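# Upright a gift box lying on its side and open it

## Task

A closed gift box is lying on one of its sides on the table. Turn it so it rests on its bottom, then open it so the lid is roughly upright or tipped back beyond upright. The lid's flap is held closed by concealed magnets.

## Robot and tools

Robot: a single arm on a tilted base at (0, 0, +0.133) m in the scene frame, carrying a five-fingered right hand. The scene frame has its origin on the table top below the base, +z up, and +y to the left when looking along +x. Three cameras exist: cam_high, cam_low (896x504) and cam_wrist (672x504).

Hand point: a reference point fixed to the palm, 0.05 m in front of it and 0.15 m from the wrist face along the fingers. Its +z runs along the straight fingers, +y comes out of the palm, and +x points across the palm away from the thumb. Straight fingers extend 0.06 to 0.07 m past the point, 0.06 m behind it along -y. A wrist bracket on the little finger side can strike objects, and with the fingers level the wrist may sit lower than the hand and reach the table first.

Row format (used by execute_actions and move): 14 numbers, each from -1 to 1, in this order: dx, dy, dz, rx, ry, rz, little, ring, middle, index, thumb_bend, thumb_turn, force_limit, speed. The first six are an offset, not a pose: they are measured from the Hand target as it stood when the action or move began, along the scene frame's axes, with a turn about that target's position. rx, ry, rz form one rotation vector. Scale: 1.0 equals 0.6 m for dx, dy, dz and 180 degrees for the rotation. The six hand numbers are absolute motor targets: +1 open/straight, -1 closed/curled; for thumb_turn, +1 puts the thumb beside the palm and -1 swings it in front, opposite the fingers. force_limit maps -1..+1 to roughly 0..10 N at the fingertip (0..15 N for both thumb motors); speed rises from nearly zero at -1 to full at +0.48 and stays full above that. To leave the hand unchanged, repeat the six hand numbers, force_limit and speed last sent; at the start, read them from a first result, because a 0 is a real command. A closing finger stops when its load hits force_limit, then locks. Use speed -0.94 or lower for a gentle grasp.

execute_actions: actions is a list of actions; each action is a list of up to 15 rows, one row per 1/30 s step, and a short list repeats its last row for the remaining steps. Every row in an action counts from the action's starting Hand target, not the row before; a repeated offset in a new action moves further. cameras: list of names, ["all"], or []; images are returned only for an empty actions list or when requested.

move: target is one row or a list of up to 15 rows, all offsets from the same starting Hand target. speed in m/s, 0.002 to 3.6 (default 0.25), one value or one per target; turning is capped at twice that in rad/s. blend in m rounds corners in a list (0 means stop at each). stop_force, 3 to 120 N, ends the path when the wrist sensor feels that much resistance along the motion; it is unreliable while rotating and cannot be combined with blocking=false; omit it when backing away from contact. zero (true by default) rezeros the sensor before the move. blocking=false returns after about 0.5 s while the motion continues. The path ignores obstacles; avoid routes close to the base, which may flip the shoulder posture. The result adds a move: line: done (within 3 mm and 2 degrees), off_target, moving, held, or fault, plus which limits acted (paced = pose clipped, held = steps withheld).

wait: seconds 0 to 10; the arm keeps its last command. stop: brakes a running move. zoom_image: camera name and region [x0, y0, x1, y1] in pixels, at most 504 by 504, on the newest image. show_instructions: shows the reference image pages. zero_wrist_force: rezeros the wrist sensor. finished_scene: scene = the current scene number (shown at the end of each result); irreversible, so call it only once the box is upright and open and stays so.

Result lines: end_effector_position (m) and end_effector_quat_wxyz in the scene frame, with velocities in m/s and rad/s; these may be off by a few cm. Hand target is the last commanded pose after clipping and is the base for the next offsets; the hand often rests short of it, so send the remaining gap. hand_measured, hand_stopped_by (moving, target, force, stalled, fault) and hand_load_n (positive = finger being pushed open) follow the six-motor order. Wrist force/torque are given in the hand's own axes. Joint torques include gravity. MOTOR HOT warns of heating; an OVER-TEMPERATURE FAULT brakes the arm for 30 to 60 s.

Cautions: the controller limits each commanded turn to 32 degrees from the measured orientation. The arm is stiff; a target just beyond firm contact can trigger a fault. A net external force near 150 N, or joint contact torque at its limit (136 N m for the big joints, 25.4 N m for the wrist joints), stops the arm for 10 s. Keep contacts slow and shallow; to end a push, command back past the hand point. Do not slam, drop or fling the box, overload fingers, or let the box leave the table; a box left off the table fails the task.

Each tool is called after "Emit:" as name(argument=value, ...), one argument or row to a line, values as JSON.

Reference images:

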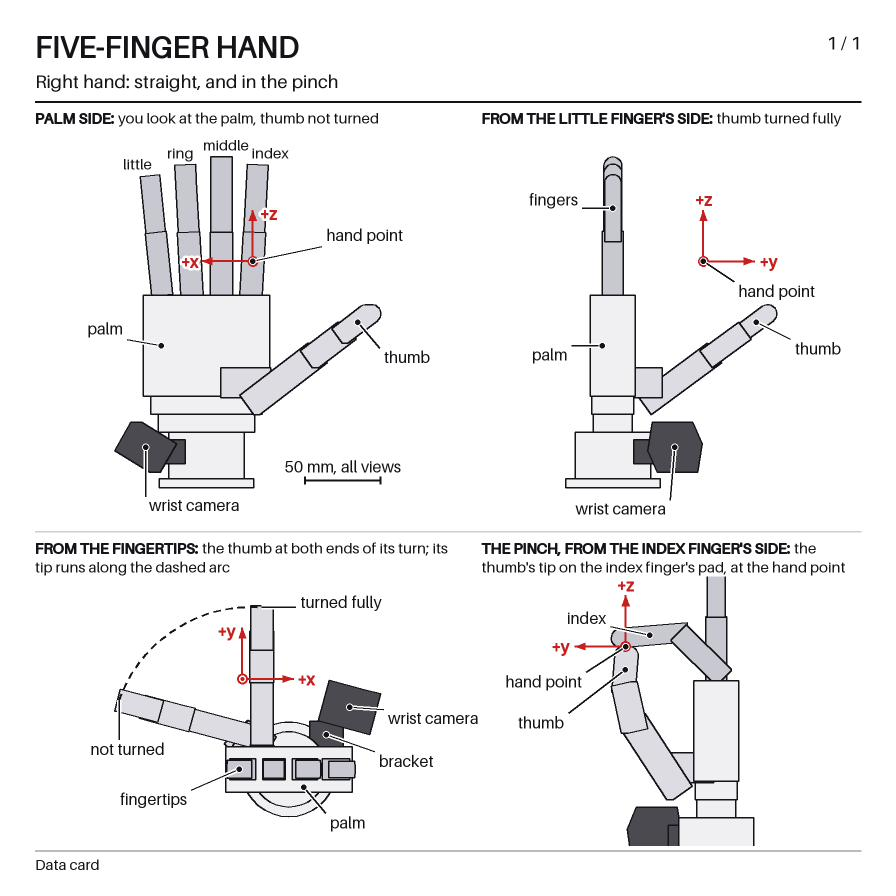

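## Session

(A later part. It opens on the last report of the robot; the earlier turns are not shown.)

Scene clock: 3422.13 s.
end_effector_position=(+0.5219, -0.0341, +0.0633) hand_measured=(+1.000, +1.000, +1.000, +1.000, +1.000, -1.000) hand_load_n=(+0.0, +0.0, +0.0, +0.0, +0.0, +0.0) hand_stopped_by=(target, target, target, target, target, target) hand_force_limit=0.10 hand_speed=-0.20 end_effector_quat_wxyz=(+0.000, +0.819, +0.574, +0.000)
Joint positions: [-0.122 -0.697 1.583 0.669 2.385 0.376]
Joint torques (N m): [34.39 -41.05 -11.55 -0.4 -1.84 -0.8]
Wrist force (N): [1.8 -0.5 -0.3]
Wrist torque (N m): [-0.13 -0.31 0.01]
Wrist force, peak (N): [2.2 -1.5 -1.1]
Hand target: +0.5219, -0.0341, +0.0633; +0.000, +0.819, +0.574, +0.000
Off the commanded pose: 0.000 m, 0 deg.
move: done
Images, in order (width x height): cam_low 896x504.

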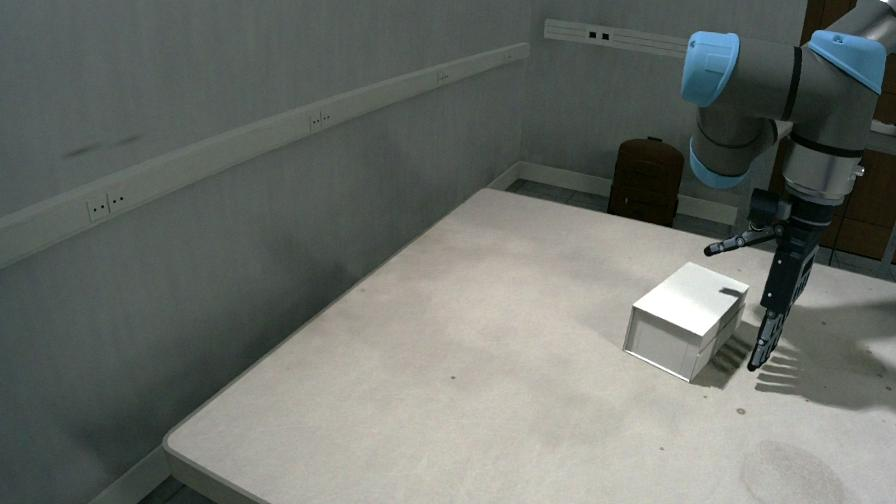

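Emit:
move(
  target=[0.266,-0.098,0,0,0,0,1,1,1,1,1,-1,0.1,-0.2],
  speed=0.1,
  cameras=["cam_low"],
)

Emit:
move(
  target=[
    [-0.08,0.03,0,0,0,0,1,1,1,1,1,-1,0.1,-0.2],
    [-0.2,0.25,0.35,0,0.15,0,1,1,1,1,1,-1,0.1,-0.2],
  ],
  speed=[0.15,0.3],
  blend=[0.02,0],
  cameras=["cam_high","cam_low"],
)

Emit:
zoom_image(
  camera="cam_high",
  region=[350, 280, 480, 390],
)

Scene clock: 3429.30 s.
end_effector_position=(+0.6814, -0.0929, +0.0632) hand_measured=(+1.000, +1.000, +1.000, +1.000, +1.000, -1.000) hand_load_n=(+0.0, +0.0, +0.0, +0.0, +0.0, +0.0) hand_stopped_by=(target, target, target, target, target, target) hand_force_limit=0.10 hand_speed=-0.20 end_effector_quat_wxyz=(+0.000, +0.819, +0.574, +0.000)
Joint positions: [-0.191 -0.497 0.969 1.011 2.381 0.276]
Joint torques (N m): [51.61 -46.58 -14.56 -0.75 1.44 0.05]
Wrist force (N): [2.0 -0.6 -0.7]
Wrist torque (N m): [-0.08 -0.29 0.02]
Wrist force, peak (N): [2.2 -1.5 -0.1]
Hand target: +0.6815, -0.0929, +0.0633; +0.000, +0.819, +0.574, +0.000
Off the commanded pose: 0.000 m, 0 deg.
move: done
Images, in order (width x height): cam_low 896x504.

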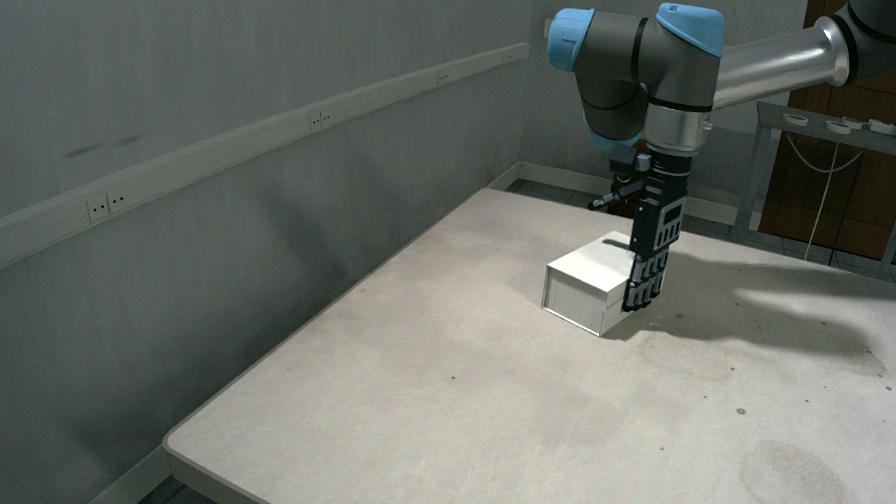

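Scene clock: 3431.00 s.
end_effector_position=(+0.5615, +0.0570, +0.2732) hand_measured=(+1.000, +1.000, +1.000, +1.000, +1.000, -1.000) hand_load_n=(+0.0, +0.0, +0.0, +0.0, +0.0, +0.0) hand_stopped_by=(target, target, target, target, target, target) hand_force_limit=0.10 hand_speed=-0.20 end_effector_quat_wxyz=(-0.134, +0.796, +0.558, -0.191)
Joint positions: [0.185 -0.266 0.618 1.995 2.066 1.101]
Joint torques (N m): [48.87 -40.37 -16.52 3.71 -2.32 0.76]
Wrist force (N): [1.2 -0.2 -0.3]
Wrist torque (N m): [-0.03 -0.22 0.19]
Wrist force, peak (N): [2.1 -1.6 -2.1]
Hand target: +0.5615, +0.0571, +0.2733; -0.134, +0.796, +0.558, -0.191
Off the commanded pose: 0.000 m, 0 deg.
move: done
Images, in order (width x height): cam_high 896x504, cam_low 896x504.

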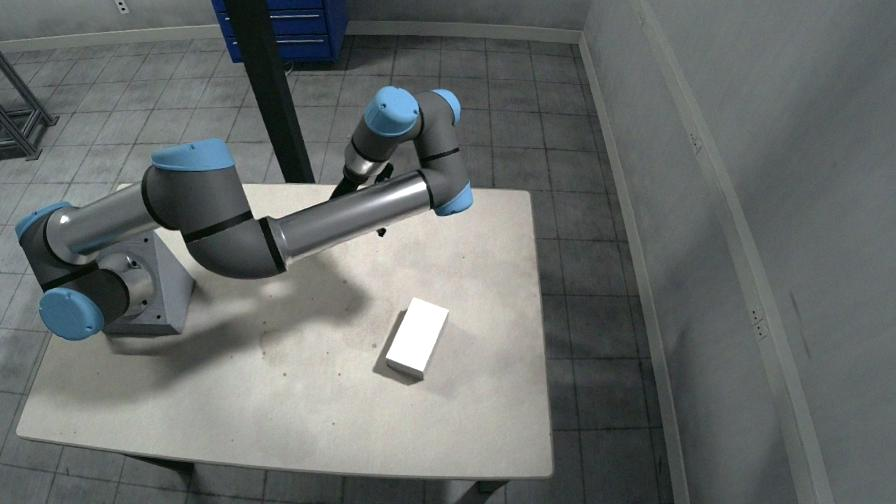

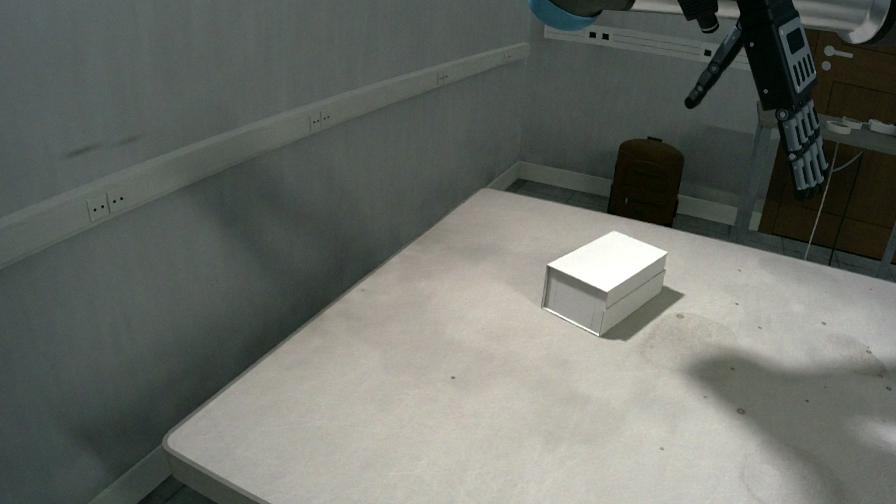

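Scaled by 3.877 from the camera's 896x504 image, which has a finer 1280x720 frame.

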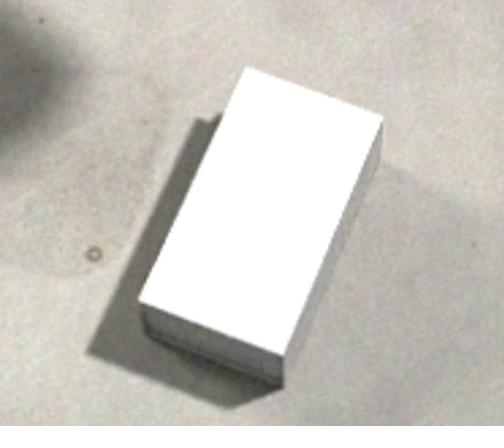

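Emit:
move(
  target=[
    [-0.1025,-0.062,-0.039,-0.072,-0.255,0.013,0,1,0,1,1,-1,0.2,-0.2],
    [-0.036,-0.1285,-0.189,-0.1438,-0.5109,0.0258,0,1,0,1,1,-1,0.2,-0.2],
    [-0.0025,-0.142,-0.288,-0.1438,-0.5109,0.0258,0,1,0,1,1,-1,0.2,-0.2],
  ],
  speed=[0.3,0.25,0.15],
  blend=[0.03,0.02,0],
  cameras=["all"],
)

Emit:
zoom_image(
  camera="cam_high",
  region=[320, 280, 470, 390],
)

Emit:
zoom_image(
  camera="cam_low",
  region=[530, 200, 780, 360],
)

Scene clock: 3461.67 s.
end_effector_position=(+0.5600, -0.0282, +0.1005) hand_measured=(+0.000, +1.000, +0.000, +1.000, +1.000, -1.000) hand_load_n=(+0.0, +0.0, +0.0, +0.0, +0.0, +0.0) hand_stopped_by=(target, target, target, target, target, target) hand_force_limit=0.20 hand_speed=-0.20 end_effector_quat_wxyz=(+0.474, +0.678, +0.460, +0.322)
Joint positions: [-0.356 -0.688 2.306 -1.667 1.864 -0.739]
Joint torques (N m): [22.59 -23.59 8.07 1.9 -2.03 -0.93]
Wrist force (N): [2.7 0.2 -0.3]
Wrist torque (N m): [0.03 -0.33 -0.13]
Wrist force, peak (N): [2.7 -0.9 0.5]
Hand target: +0.5600, -0.0281, +0.1005; +0.474, +0.678, +0.460, +0.322
Off the commanded pose: 0.000 m, 0 deg.
move: done

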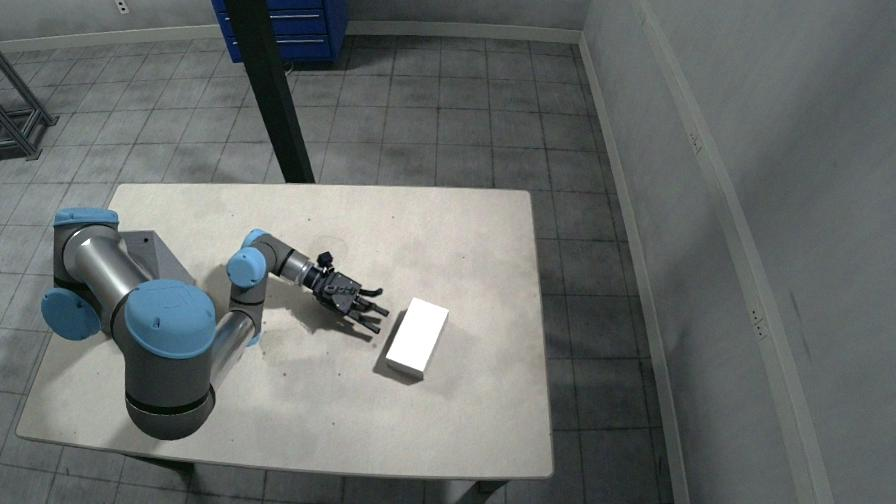

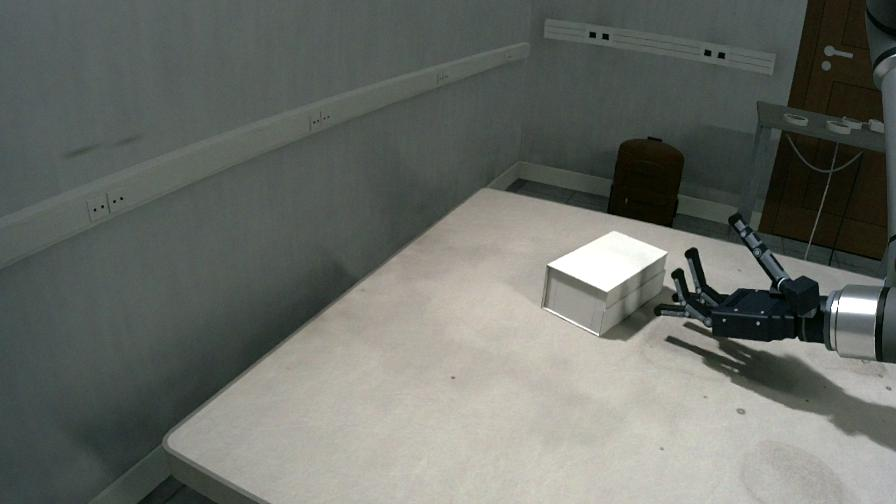

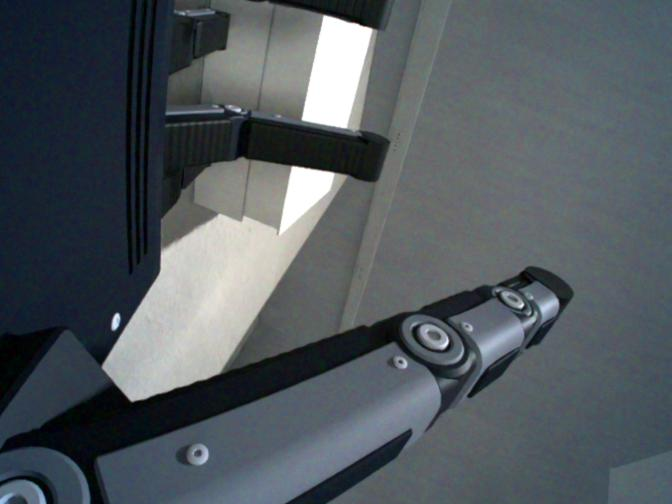

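Scaled by 3.360 from the camera's 896x504 image, which has a finer 1280x720 frame.

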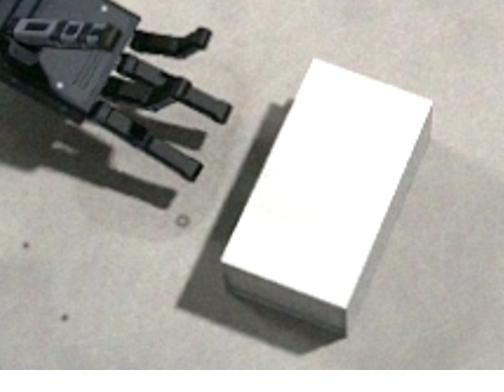

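Scaled by 2.016 from the camera's 896x504 image, which has a finer 1280x720 frame.

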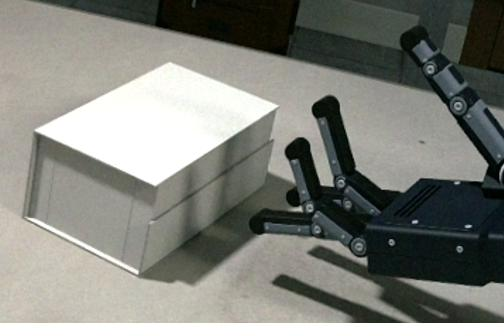

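Emit:
move(
  target=[0.0884,-0.035,-0.0015,0,0,0,0,1,0,1,1,-1,0.2,-0.2],
  speed=0.05,
  stop_force=8,
  cameras=["all"],
)

Emit:
zoom_image(
  camera="cam_high",
  region=[350, 280, 480, 390],
)

Emit:
zoom_image(
  camera="cam_low",
  region=[520, 210, 700, 350],
)

Scene clock: 3476.63 s.
end_effector_position=(+0.6130, -0.0492, +0.0996) hand_measured=(+0.000, +1.000, +0.000, +1.000, +1.000, -1.000) hand_load_n=(+0.0, +0.0, +0.0, +0.0, +0.0, +0.0) hand_stopped_by=(target, target, target, target, target, target) hand_force_limit=0.20 hand_speed=-0.20 end_effector_quat_wxyz=(+0.474, +0.678, +0.460, +0.322)
Joint positions: [-0.366 -0.731 2.183 -1.5 1.854 -0.738]
Joint torques (N m): [37.85 -19.63 9.14 -3.34 0.36 1.36]
Wrist force (N): [2.7 0.3 -0.5]
Wrist torque (N m): [0.06 -0.31 -0.12]
Wrist force, peak (N): [3.1 0.2 -0.7]
Hand target: +0.6130, -0.0491, +0.0996; +0.474, +0.678, +0.460, +0.322
Off the commanded pose: 0.000 m, 0 deg.
move: done

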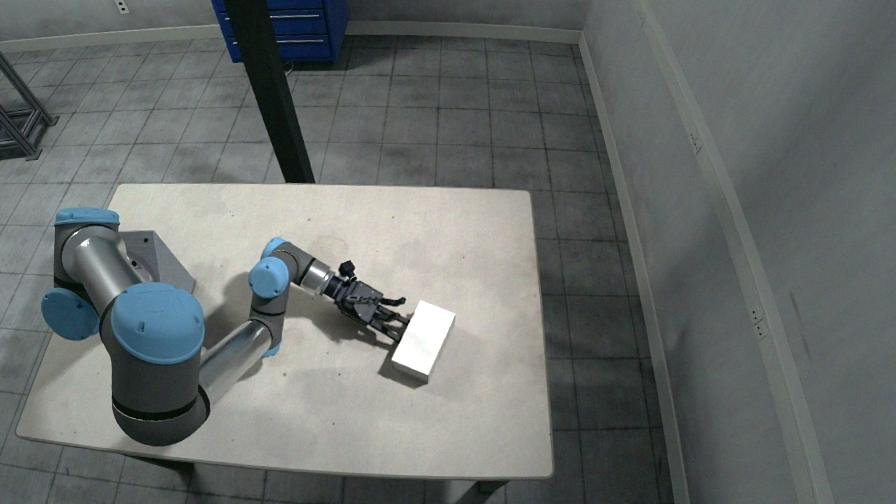

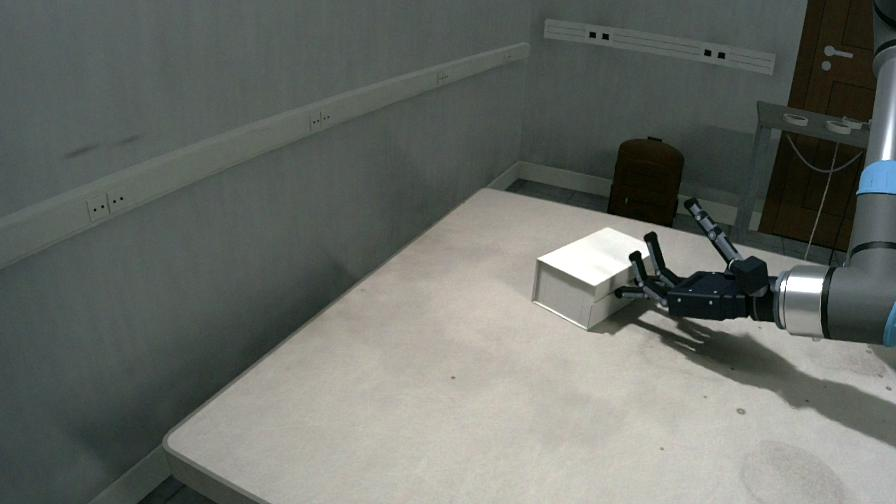

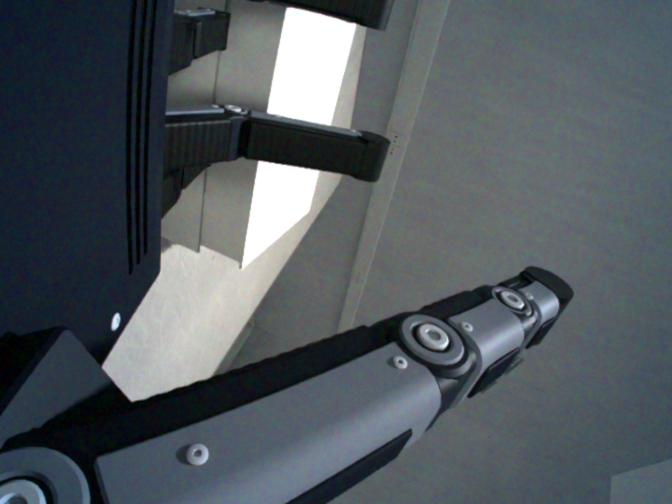

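Scaled by 3.877 from the camera's 896x504 image, which has a finer 1280x720 frame.

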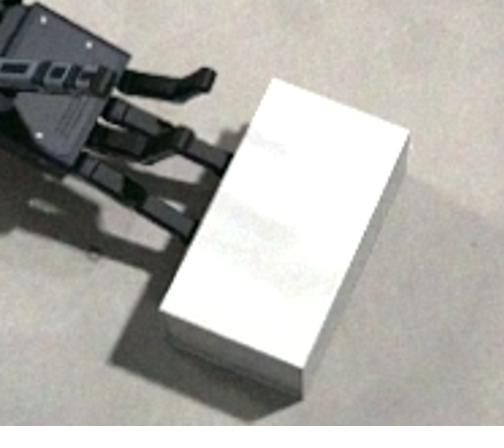

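Scaled by 2.800 from the camera's 896x504 image, which has a finer 1280x720 frame.

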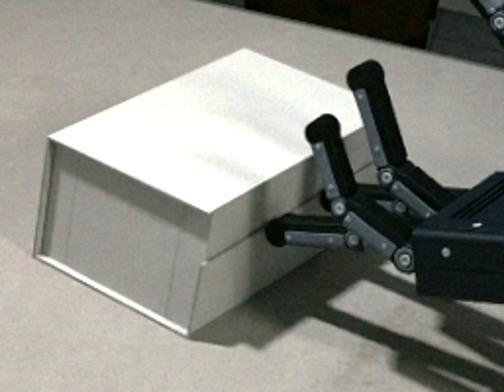

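Emit:
zoom_image(
  camera="cam_low",
  region=[585, 260, 665, 325],
)

Emit:
zoom_image(
  camera="cam_wrist",
  region=[160, 0, 400, 280],
)

Scaled by 6.300 from the camera's 896x504 image, which has a finer 1280x720 frame.

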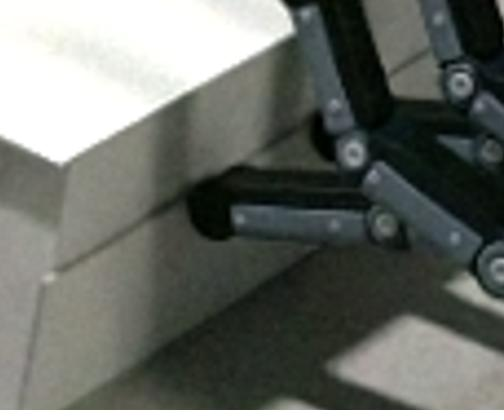

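Scaled by 1.800 from the camera's 672x504 image, which has a finer 960x720 frame.

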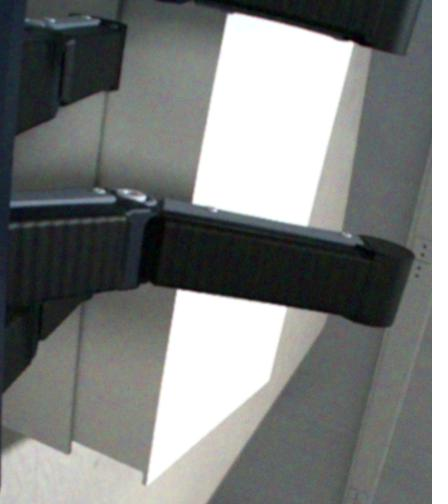

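Emit:
move(
  target=[
    [-0.0233,0.0095,0,0,0,0,0,1,0,1,1,-1,0.2,-0.2],
    [-0.0233,0.0095,0.014,0,0,0,0,1,0,1,1,-1,0.2,-0.2],
    [0.02,-0.008,0.014,0,0,0,0,1,0,1,1,-1,0.2,-0.2],
  ],
  speed=0.06,
  stop_force=8,
  cameras=["cam_high","cam_low"],
)

Emit:
zoom_image(
  camera="cam_high",
  region=[370, 290, 480, 390],
)

Emit:
zoom_image(
  camera="cam_low",
  region=[575, 250, 665, 325],
)

Scene clock: 3503.00 s.
end_effector_position=(+0.6250, -0.0540, +0.1080) hand_measured=(+0.000, +1.000, +0.000, +1.000, +1.000, -1.000) hand_load_n=(+0.0, +0.0, +0.0, +0.0, +0.0, +0.0) hand_stopped_by=(target, target, target, target, target, target) hand_force_limit=0.20 hand_speed=-0.20 end_effector_quat_wxyz=(+0.474, +0.678, +0.460, +0.322)
Joint positions: [-0.352 -0.754 2.156 -1.451 1.868 -0.739]
Joint torques (N m): [38.96 -20.32 3.5 -2.28 0.36 1.67]
Wrist force (N): [2.5 0.1 -0.5]
Wrist torque (N m): [0.02 -0.29 -0.06]
Wrist force, peak (N): [2.8 0.7 -1.0]
Hand target: +0.6250, -0.0539, +0.1080; +0.474, +0.678, +0.460, +0.322
Off the commanded pose: 0.000 m, 0 deg.
move: done
Images, in order (width x height): cam_high 896x504, cam_low 896x504.

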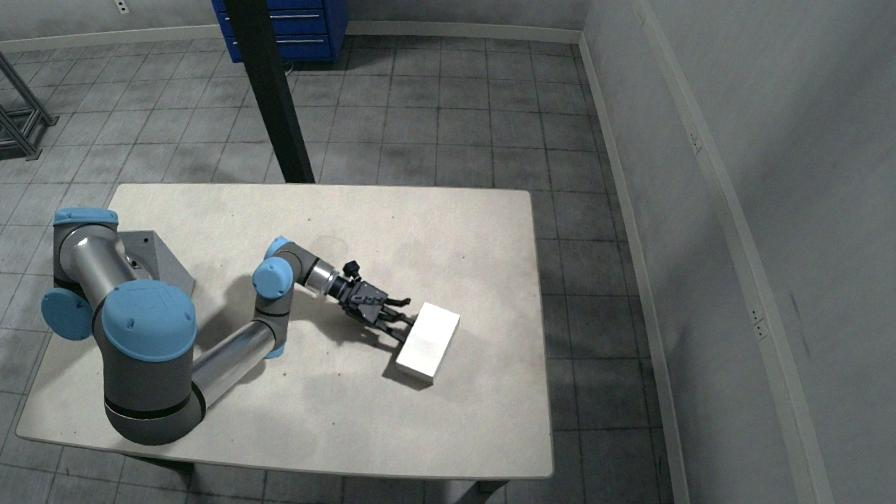

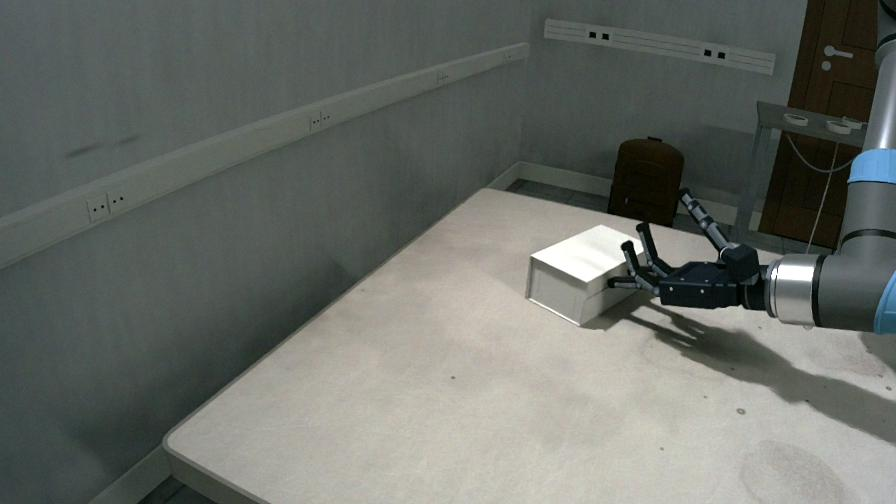

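Scaled by 4.582 from the camera's 896x504 image, which has a finer 1280x720 frame.

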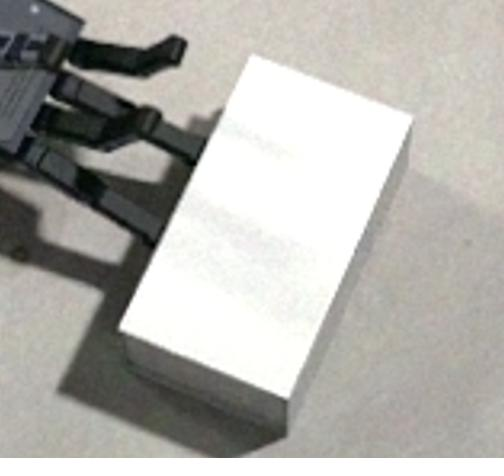

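Scaled by 5.600 from the camera's 896x504 image, which has a finer 1280x720 frame.

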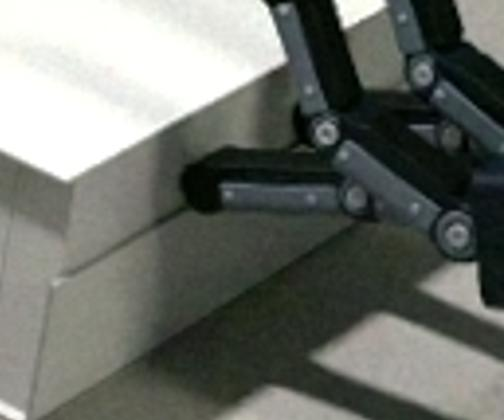

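Emit:
move(
  target=[0.0055,0.0125,0.0070,-0.0307,0.0130,0,0,1,0,1,1,-1,0.2,-0.2],
  speed=0.05,
)

Emit:
move(
  target=[0,0,-0.0167,0,0,0,0,1,0,1,1,-1,0.2,-0.2],
  speed=0.01,
  stop_force=5,
  cameras=["cam_high","cam_low"],
)

Emit:
zoom_image(
  camera="cam_low",
  region=[575, 250, 665, 325],
)

Emit:
zoom_image(
  camera="cam_high",
  region=[370, 290, 480, 390],
)

Scene clock: 3518.73 s.
end_effector_position=(+0.6284, -0.0464, +0.1122) hand_measured=(+0.000, +1.000, +0.000, +1.000, +1.000, -1.000) hand_load_n=(+0.0, +0.0, +0.0, +0.0, +0.0, +0.0) hand_stopped_by=(target, target, target, target, target, target) hand_force_limit=0.20 hand_speed=-0.20 end_effector_quat_wxyz=(+0.497, +0.661, +0.485, +0.286)
Joint positions: [-0.328 -0.734 2.142 -1.482 1.918 -0.847]
Joint torques (N m): [25.52 -33.88 3.51 0.64 -3.07 1.72]
Wrist force (N): [2.6 0.3 -0.3]
Wrist torque (N m): [0.03 -0.30 -0.10]
Wrist force, peak (N): [2.9 0.5 -0.5]
Hand target: +0.6283, -0.0464, +0.1122; +0.497, +0.661, +0.485, +0.286
Off the commanded pose: 0.000 m, 0 deg.
move: done

Scene clock: 3520.73 s.
end_effector_position=(+0.6283, -0.0465, +0.1022) hand_measured=(+0.000, +1.000, +0.000, +1.000, +1.000, -1.000) hand_load_n=(+0.0, +0.0, +0.0, +0.0, +0.0, +0.0) hand_stopped_by=(target, target, target, target, target, target) hand_force_limit=0.20 hand_speed=-0.20 end_effector_quat_wxyz=(+0.497, +0.661, +0.485, +0.286)
Joint positions: [-0.347 -0.716 2.139 -1.497 1.9 -0.845]
Joint torques (N m): [39.37 -37.63 5.64 1.45 0.34 0.71]
Wrist force (N): [2.5 0.2 -0.8]
Wrist torque (N m): [0.09 -0.27 -0.14]
Wrist force, peak (N): [2.1 3.0 -2.7]
Hand target: +0.6283, -0.0464, +0.1022; +0.497, +0.661, +0.485, +0.286
Off the commanded pose: 0.000 m, 0 deg.
move: done
Images, in order (width x height): cam_high 896x504, cam_low 896x504.

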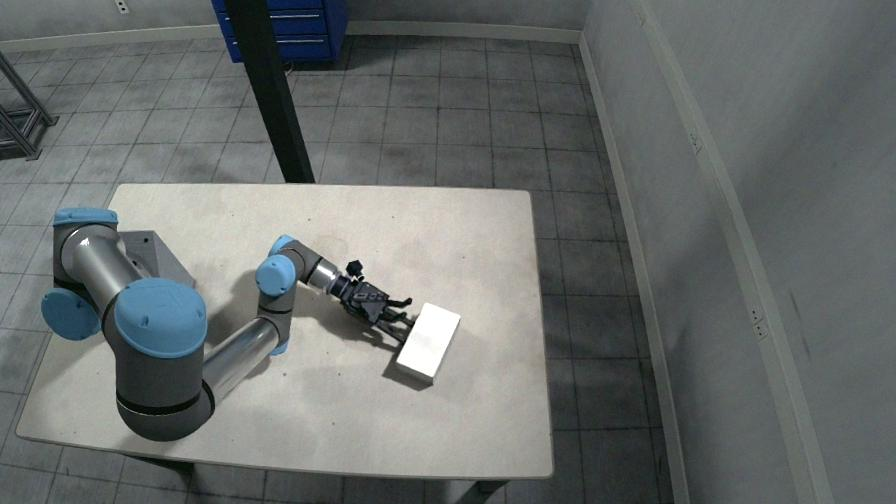

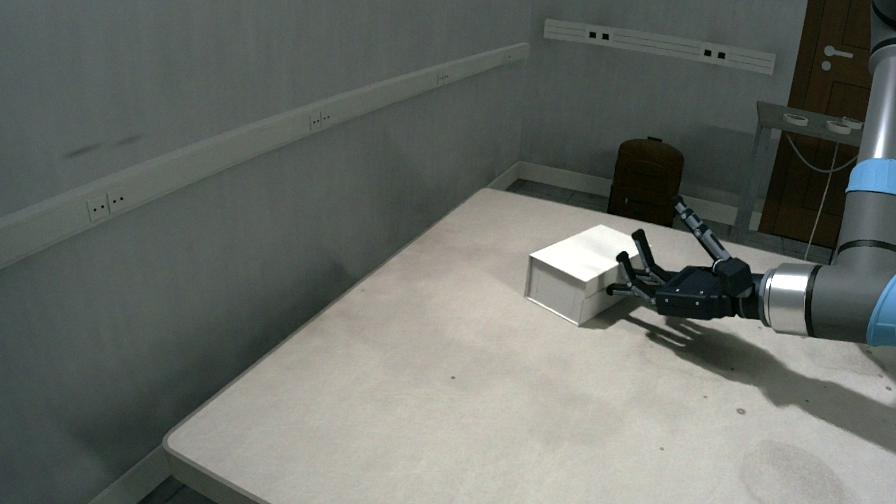

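Scaled by 5.600 from the camera's 896x504 image, which has a finer 1280x720 frame.

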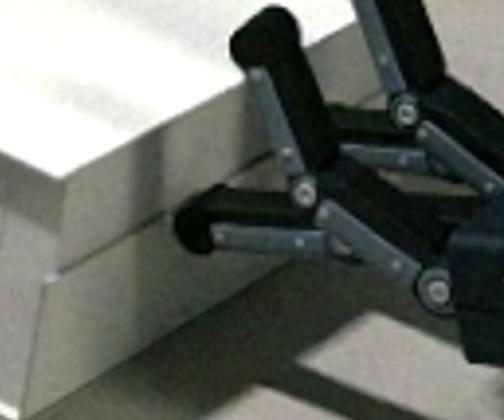

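Scaled by 4.582 from the camera's 896x504 image, which has a finer 1280x720 frame.

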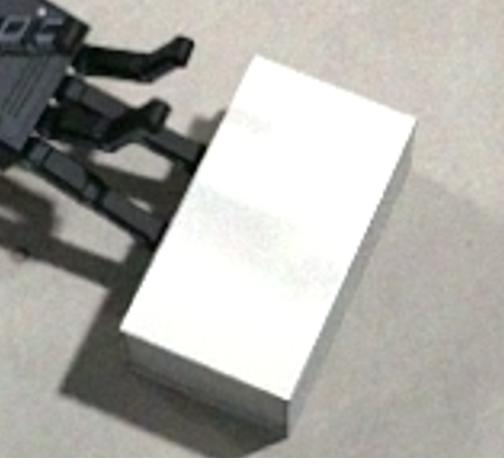

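Emit:
move(
  target=[
    [-0.092,0.04,0.05,0,0,0,0.6,0.6,0.6,0.6,1,-1,0.2,-0.2],
    [-0.08,0.077,0.2467,-0.39,0.175,0.225,0.6,0.6,0.6,0.6,1,-1,0.2,-0.2],
    [0.053,0.043,0.28,-0.780,0.350,0.450,0.6,0.6,0.6,0.6,1,-1,0.2,-0.2],
    [0.147,0.021,0.08,-0.780,0.350,0.450,0.6,0.6,0.6,0.6,1,-1,0.2,-0.2],
  ],
  speed=[0.15,0.35,0.35,0.25],
  blend=[0.02,0.04,0.04,0],
  cameras=["all"],
)

Emit:
zoom_image(
  camera="cam_low",
  region=[480, 130, 720, 350],
)

Emit:
zoom_image(
  camera="cam_high",
  region=[370, 270, 490, 390],
)

Scene clock: 3643.60 s.
end_effector_position=(+0.7165, -0.0339, +0.1503) hand_measured=(+0.600, +0.600, +0.600, +0.600, +1.000, -1.000) hand_load_n=(+0.0, +0.0, +0.0, +0.0, +0.0, +0.0) hand_stopped_by=(target, target, target, target, target, target) hand_force_limit=0.20 hand_speed=-0.20 end_effector_quat_wxyz=(+0.251, -0.487, +0.743, -0.384)
Joint positions: [-0.096 -0.914 1.575 -0.476 2.317 -3.735]
Joint torques (N m): [27.81 -30.01 -2.92 1 -1.46 1.61]
Wrist force (N): [1.6 -0.3 0.1]
Wrist torque (N m): [0.00 -0.23 0.23]
Wrist force, peak (N): [2.9 -0.1 -1.5]
Hand target: +0.7165, -0.0338, +0.1502; +0.251, -0.487, +0.743, -0.384
Off the commanded pose: 0.000 m, 0 deg.
move: done

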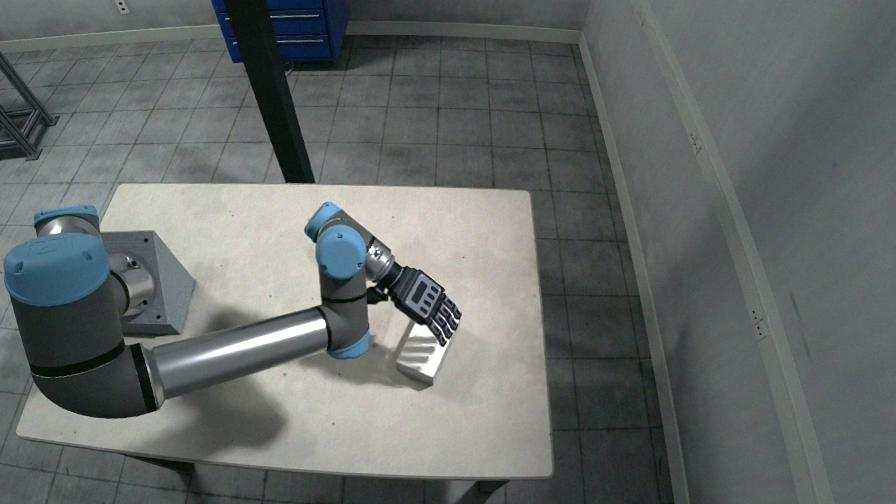

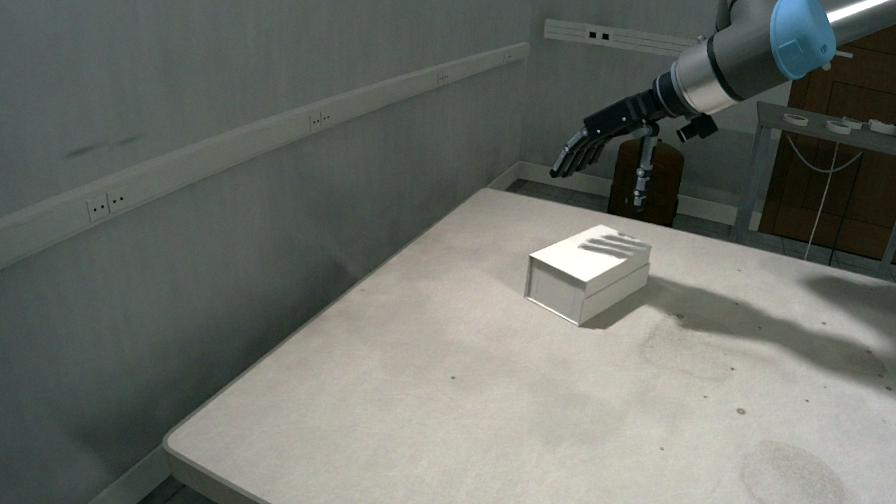

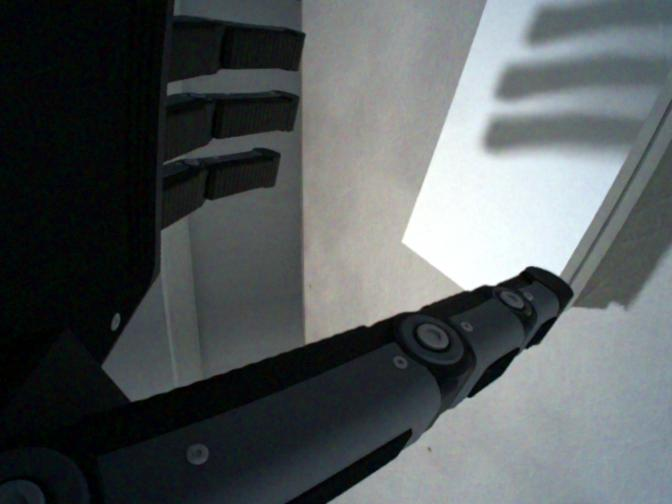

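Scaled by 2.100 from the camera's 896x504 image, which has a finer 1280x720 frame.

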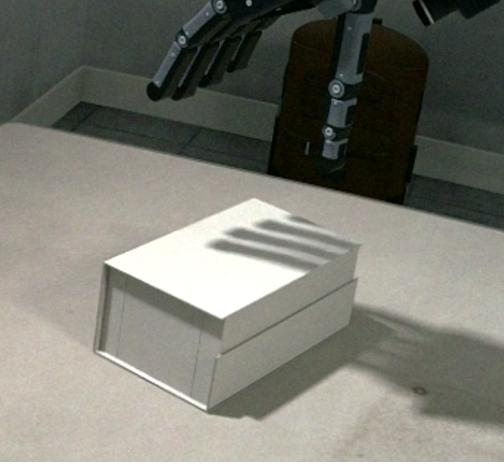

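Scaled by 4.200 from the camera's 896x504 image, which has a finer 1280x720 frame.

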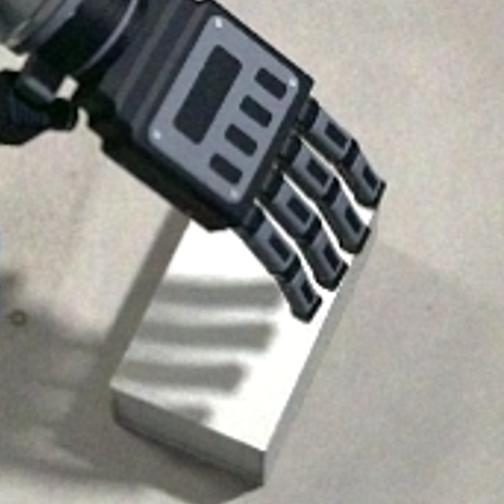

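Emit:
move(
  target=[-0.003,-0.029,-0.1,0,0,0,0.6,0.6,0.6,0.6,1,-1,0.2,-0.2],
  speed=0.12,
  stop_force=5,
  cameras=["cam_high","cam_low","cam_wrist"],
)

Emit:
zoom_image(
  camera="cam_low",
  region=[500, 150, 700, 350],
)

Emit:
zoom_image(
  camera="cam_high",
  region=[370, 270, 490, 390],
)

Scene clock: 3658.70 s.
end_effector_position=(+0.7147, -0.0512, +0.0902) hand_measured=(+0.600, +0.600, +0.600, +0.600, +1.000, -1.000) hand_load_n=(+0.0, +0.0, +0.0, +0.0, +0.0, +0.0) hand_stopped_by=(target, target, target, target, target, target) hand_force_limit=0.20 hand_speed=-0.20 end_effector_quat_wxyz=(+0.251, -0.487, +0.743, -0.384)
Joint positions: [-0.198 -0.899 1.641 -0.572 2.216 -3.759]
Joint torques (N m): [29.21 -41.06 -14.41 1.78 -2.68 1.66]
Wrist force (N): [1.6 -0.2 0.3]
Wrist torque (N m): [0.00 -0.24 0.24]
Wrist force, peak (N): [2.0 0.3 0.6]
Hand target: +0.7147, -0.0512, +0.0902; +0.251, -0.487, +0.743, -0.384
Off the commanded pose: 0.000 m, 0 deg.
move: done

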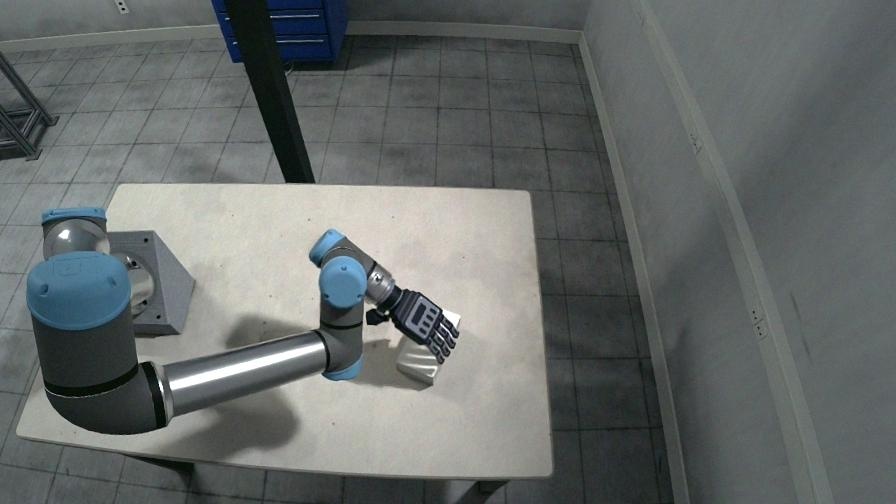

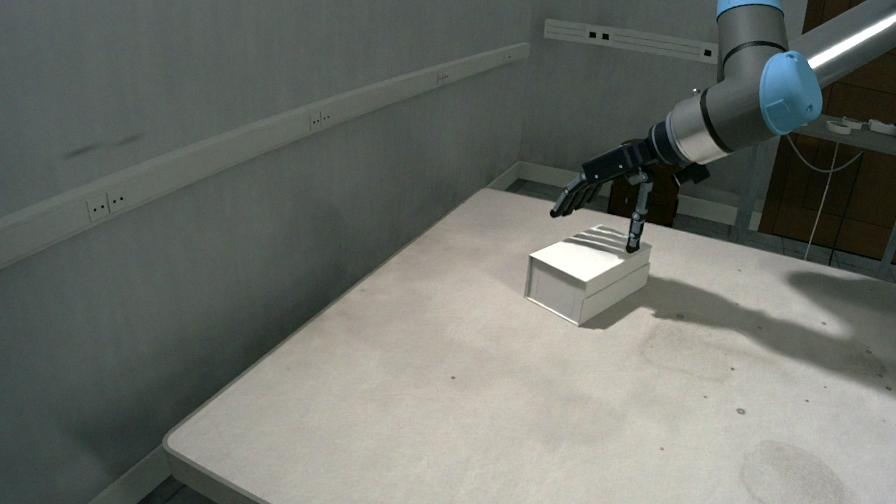

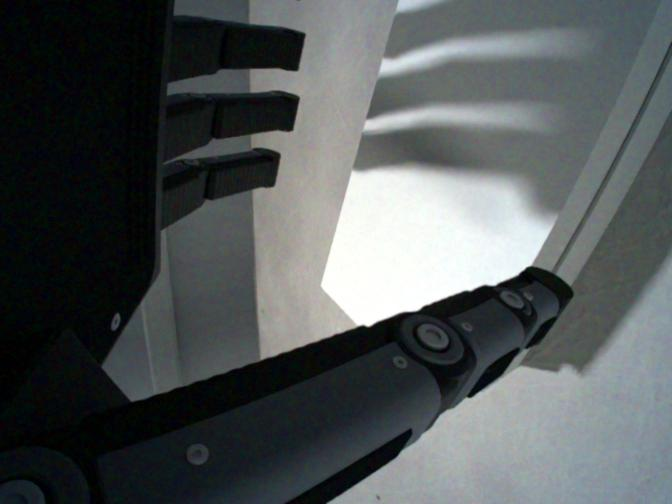

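Scaled by 2.520 from the camera's 896x504 image, which has a finer 1280x720 frame.

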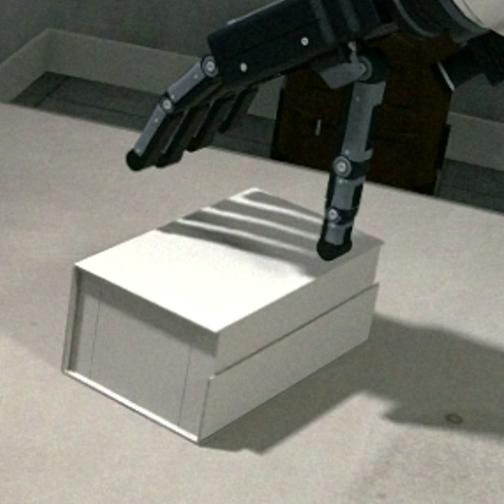

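Scaled by 4.200 from the camera's 896x504 image, which has a finer 1280x720 frame.

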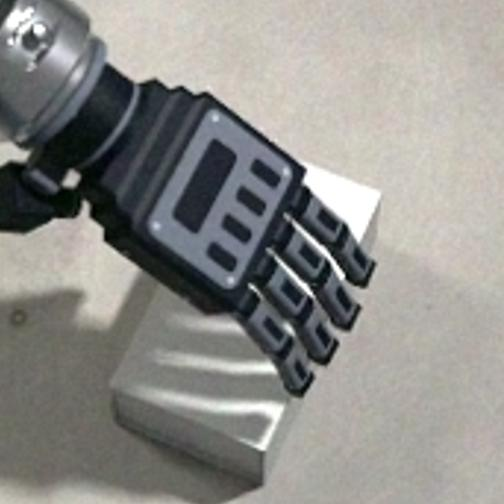

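Emit:
move(
  target=[
    [0.010,-0.004,0,0,0,0.028,0.6,0.6,0.6,0.6,1,-1,0.2,-0.2],
    [0.010,-0.004,-0.06,0,0,0.028,0.6,0.6,0.6,0.6,1,-1,0.2,-0.2],
  ],
  speed=0.06,
  cameras=["cam_high","cam_low"],
)

Emit:
zoom_image(
  camera="cam_low",
  region=[500, 150, 700, 350],
)

Emit:
zoom_image(
  camera="cam_high",
  region=[370, 270, 490, 390],
)

Scene clock: 3670.00 s.
end_effector_position=(+0.7207, -0.0536, +0.0540) hand_measured=(+0.600, +0.600, +0.600, +0.600, +1.000, -1.000) hand_load_n=(+0.0, +0.0, +0.0, +0.0, +0.0, +0.0) hand_stopped_by=(target, target, target, target, target, target) hand_force_limit=0.20 hand_speed=-0.20 end_effector_quat_wxyz=(+0.267, -0.520, +0.721, -0.372) end_effector_velocity=(-0.001, +0.000, +0.002) end_effector_angular_velocity=(+0.000, +0.002, +0.000)
Joint positions: [-0.268 -0.875 1.64 -0.553 2.089 -3.798]
Joint velocities: [0.003 -0.003 0 0.005 0.005 0.001]
Joint torques (N m): [41.96 -41.4 -12.44 2.58 0.96 0.6]
Wrist force (N): [1.3 -0.4 -0.4]
Wrist torque (N m): [0.01 -0.17 0.24]
Wrist force, peak (N): [2.2 -0.4 0.2]
Hand target: +0.7207, -0.0536, +0.0542; +0.267, -0.520, +0.721, -0.372
Off the commanded pose: 0.000 m, 0 deg.
move: done
Images, in order (width x height): cam_high 896x504, cam_low 896x504.

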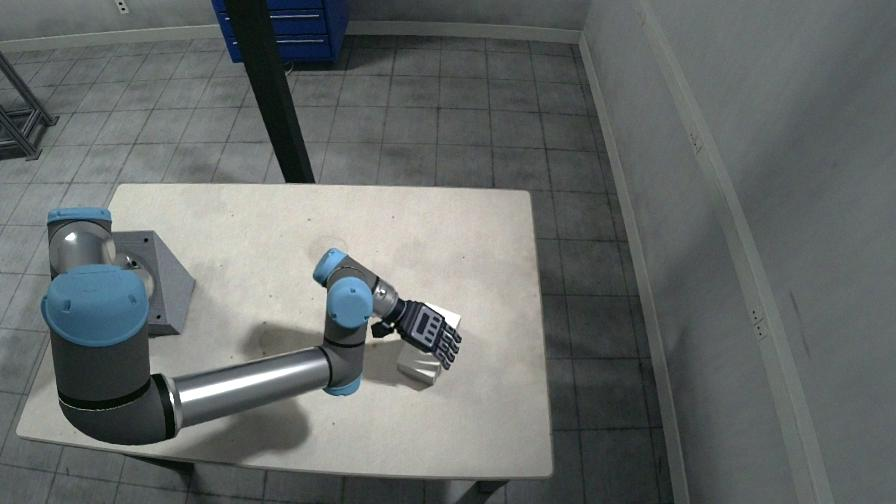

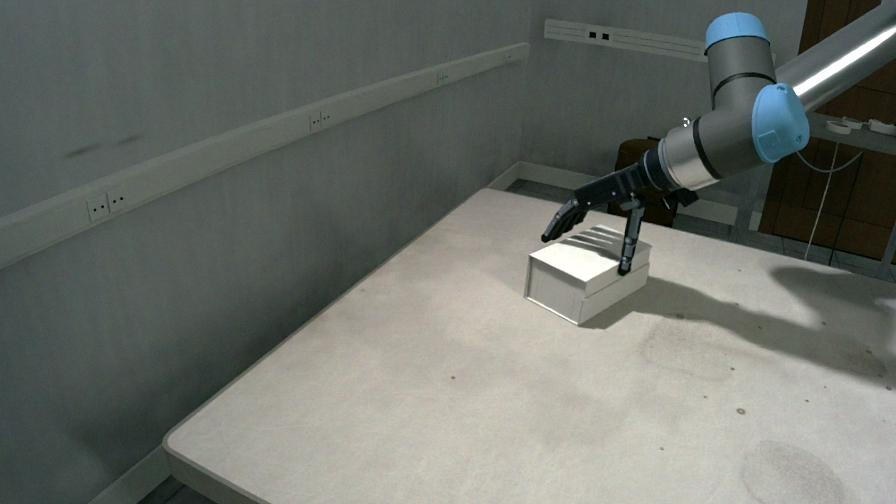

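Scaled by 2.520 from the camera's 896x504 image, which has a finer 1280x720 frame.

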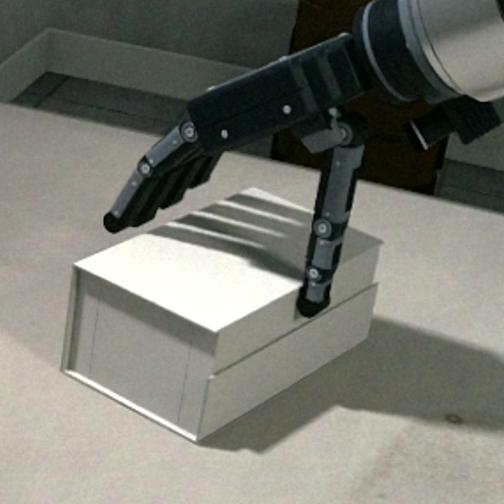

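Scaled by 4.200 from the camera's 896x504 image, which has a finer 1280x720 frame.

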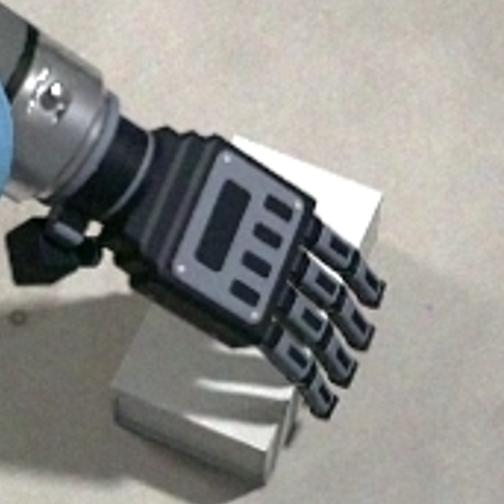

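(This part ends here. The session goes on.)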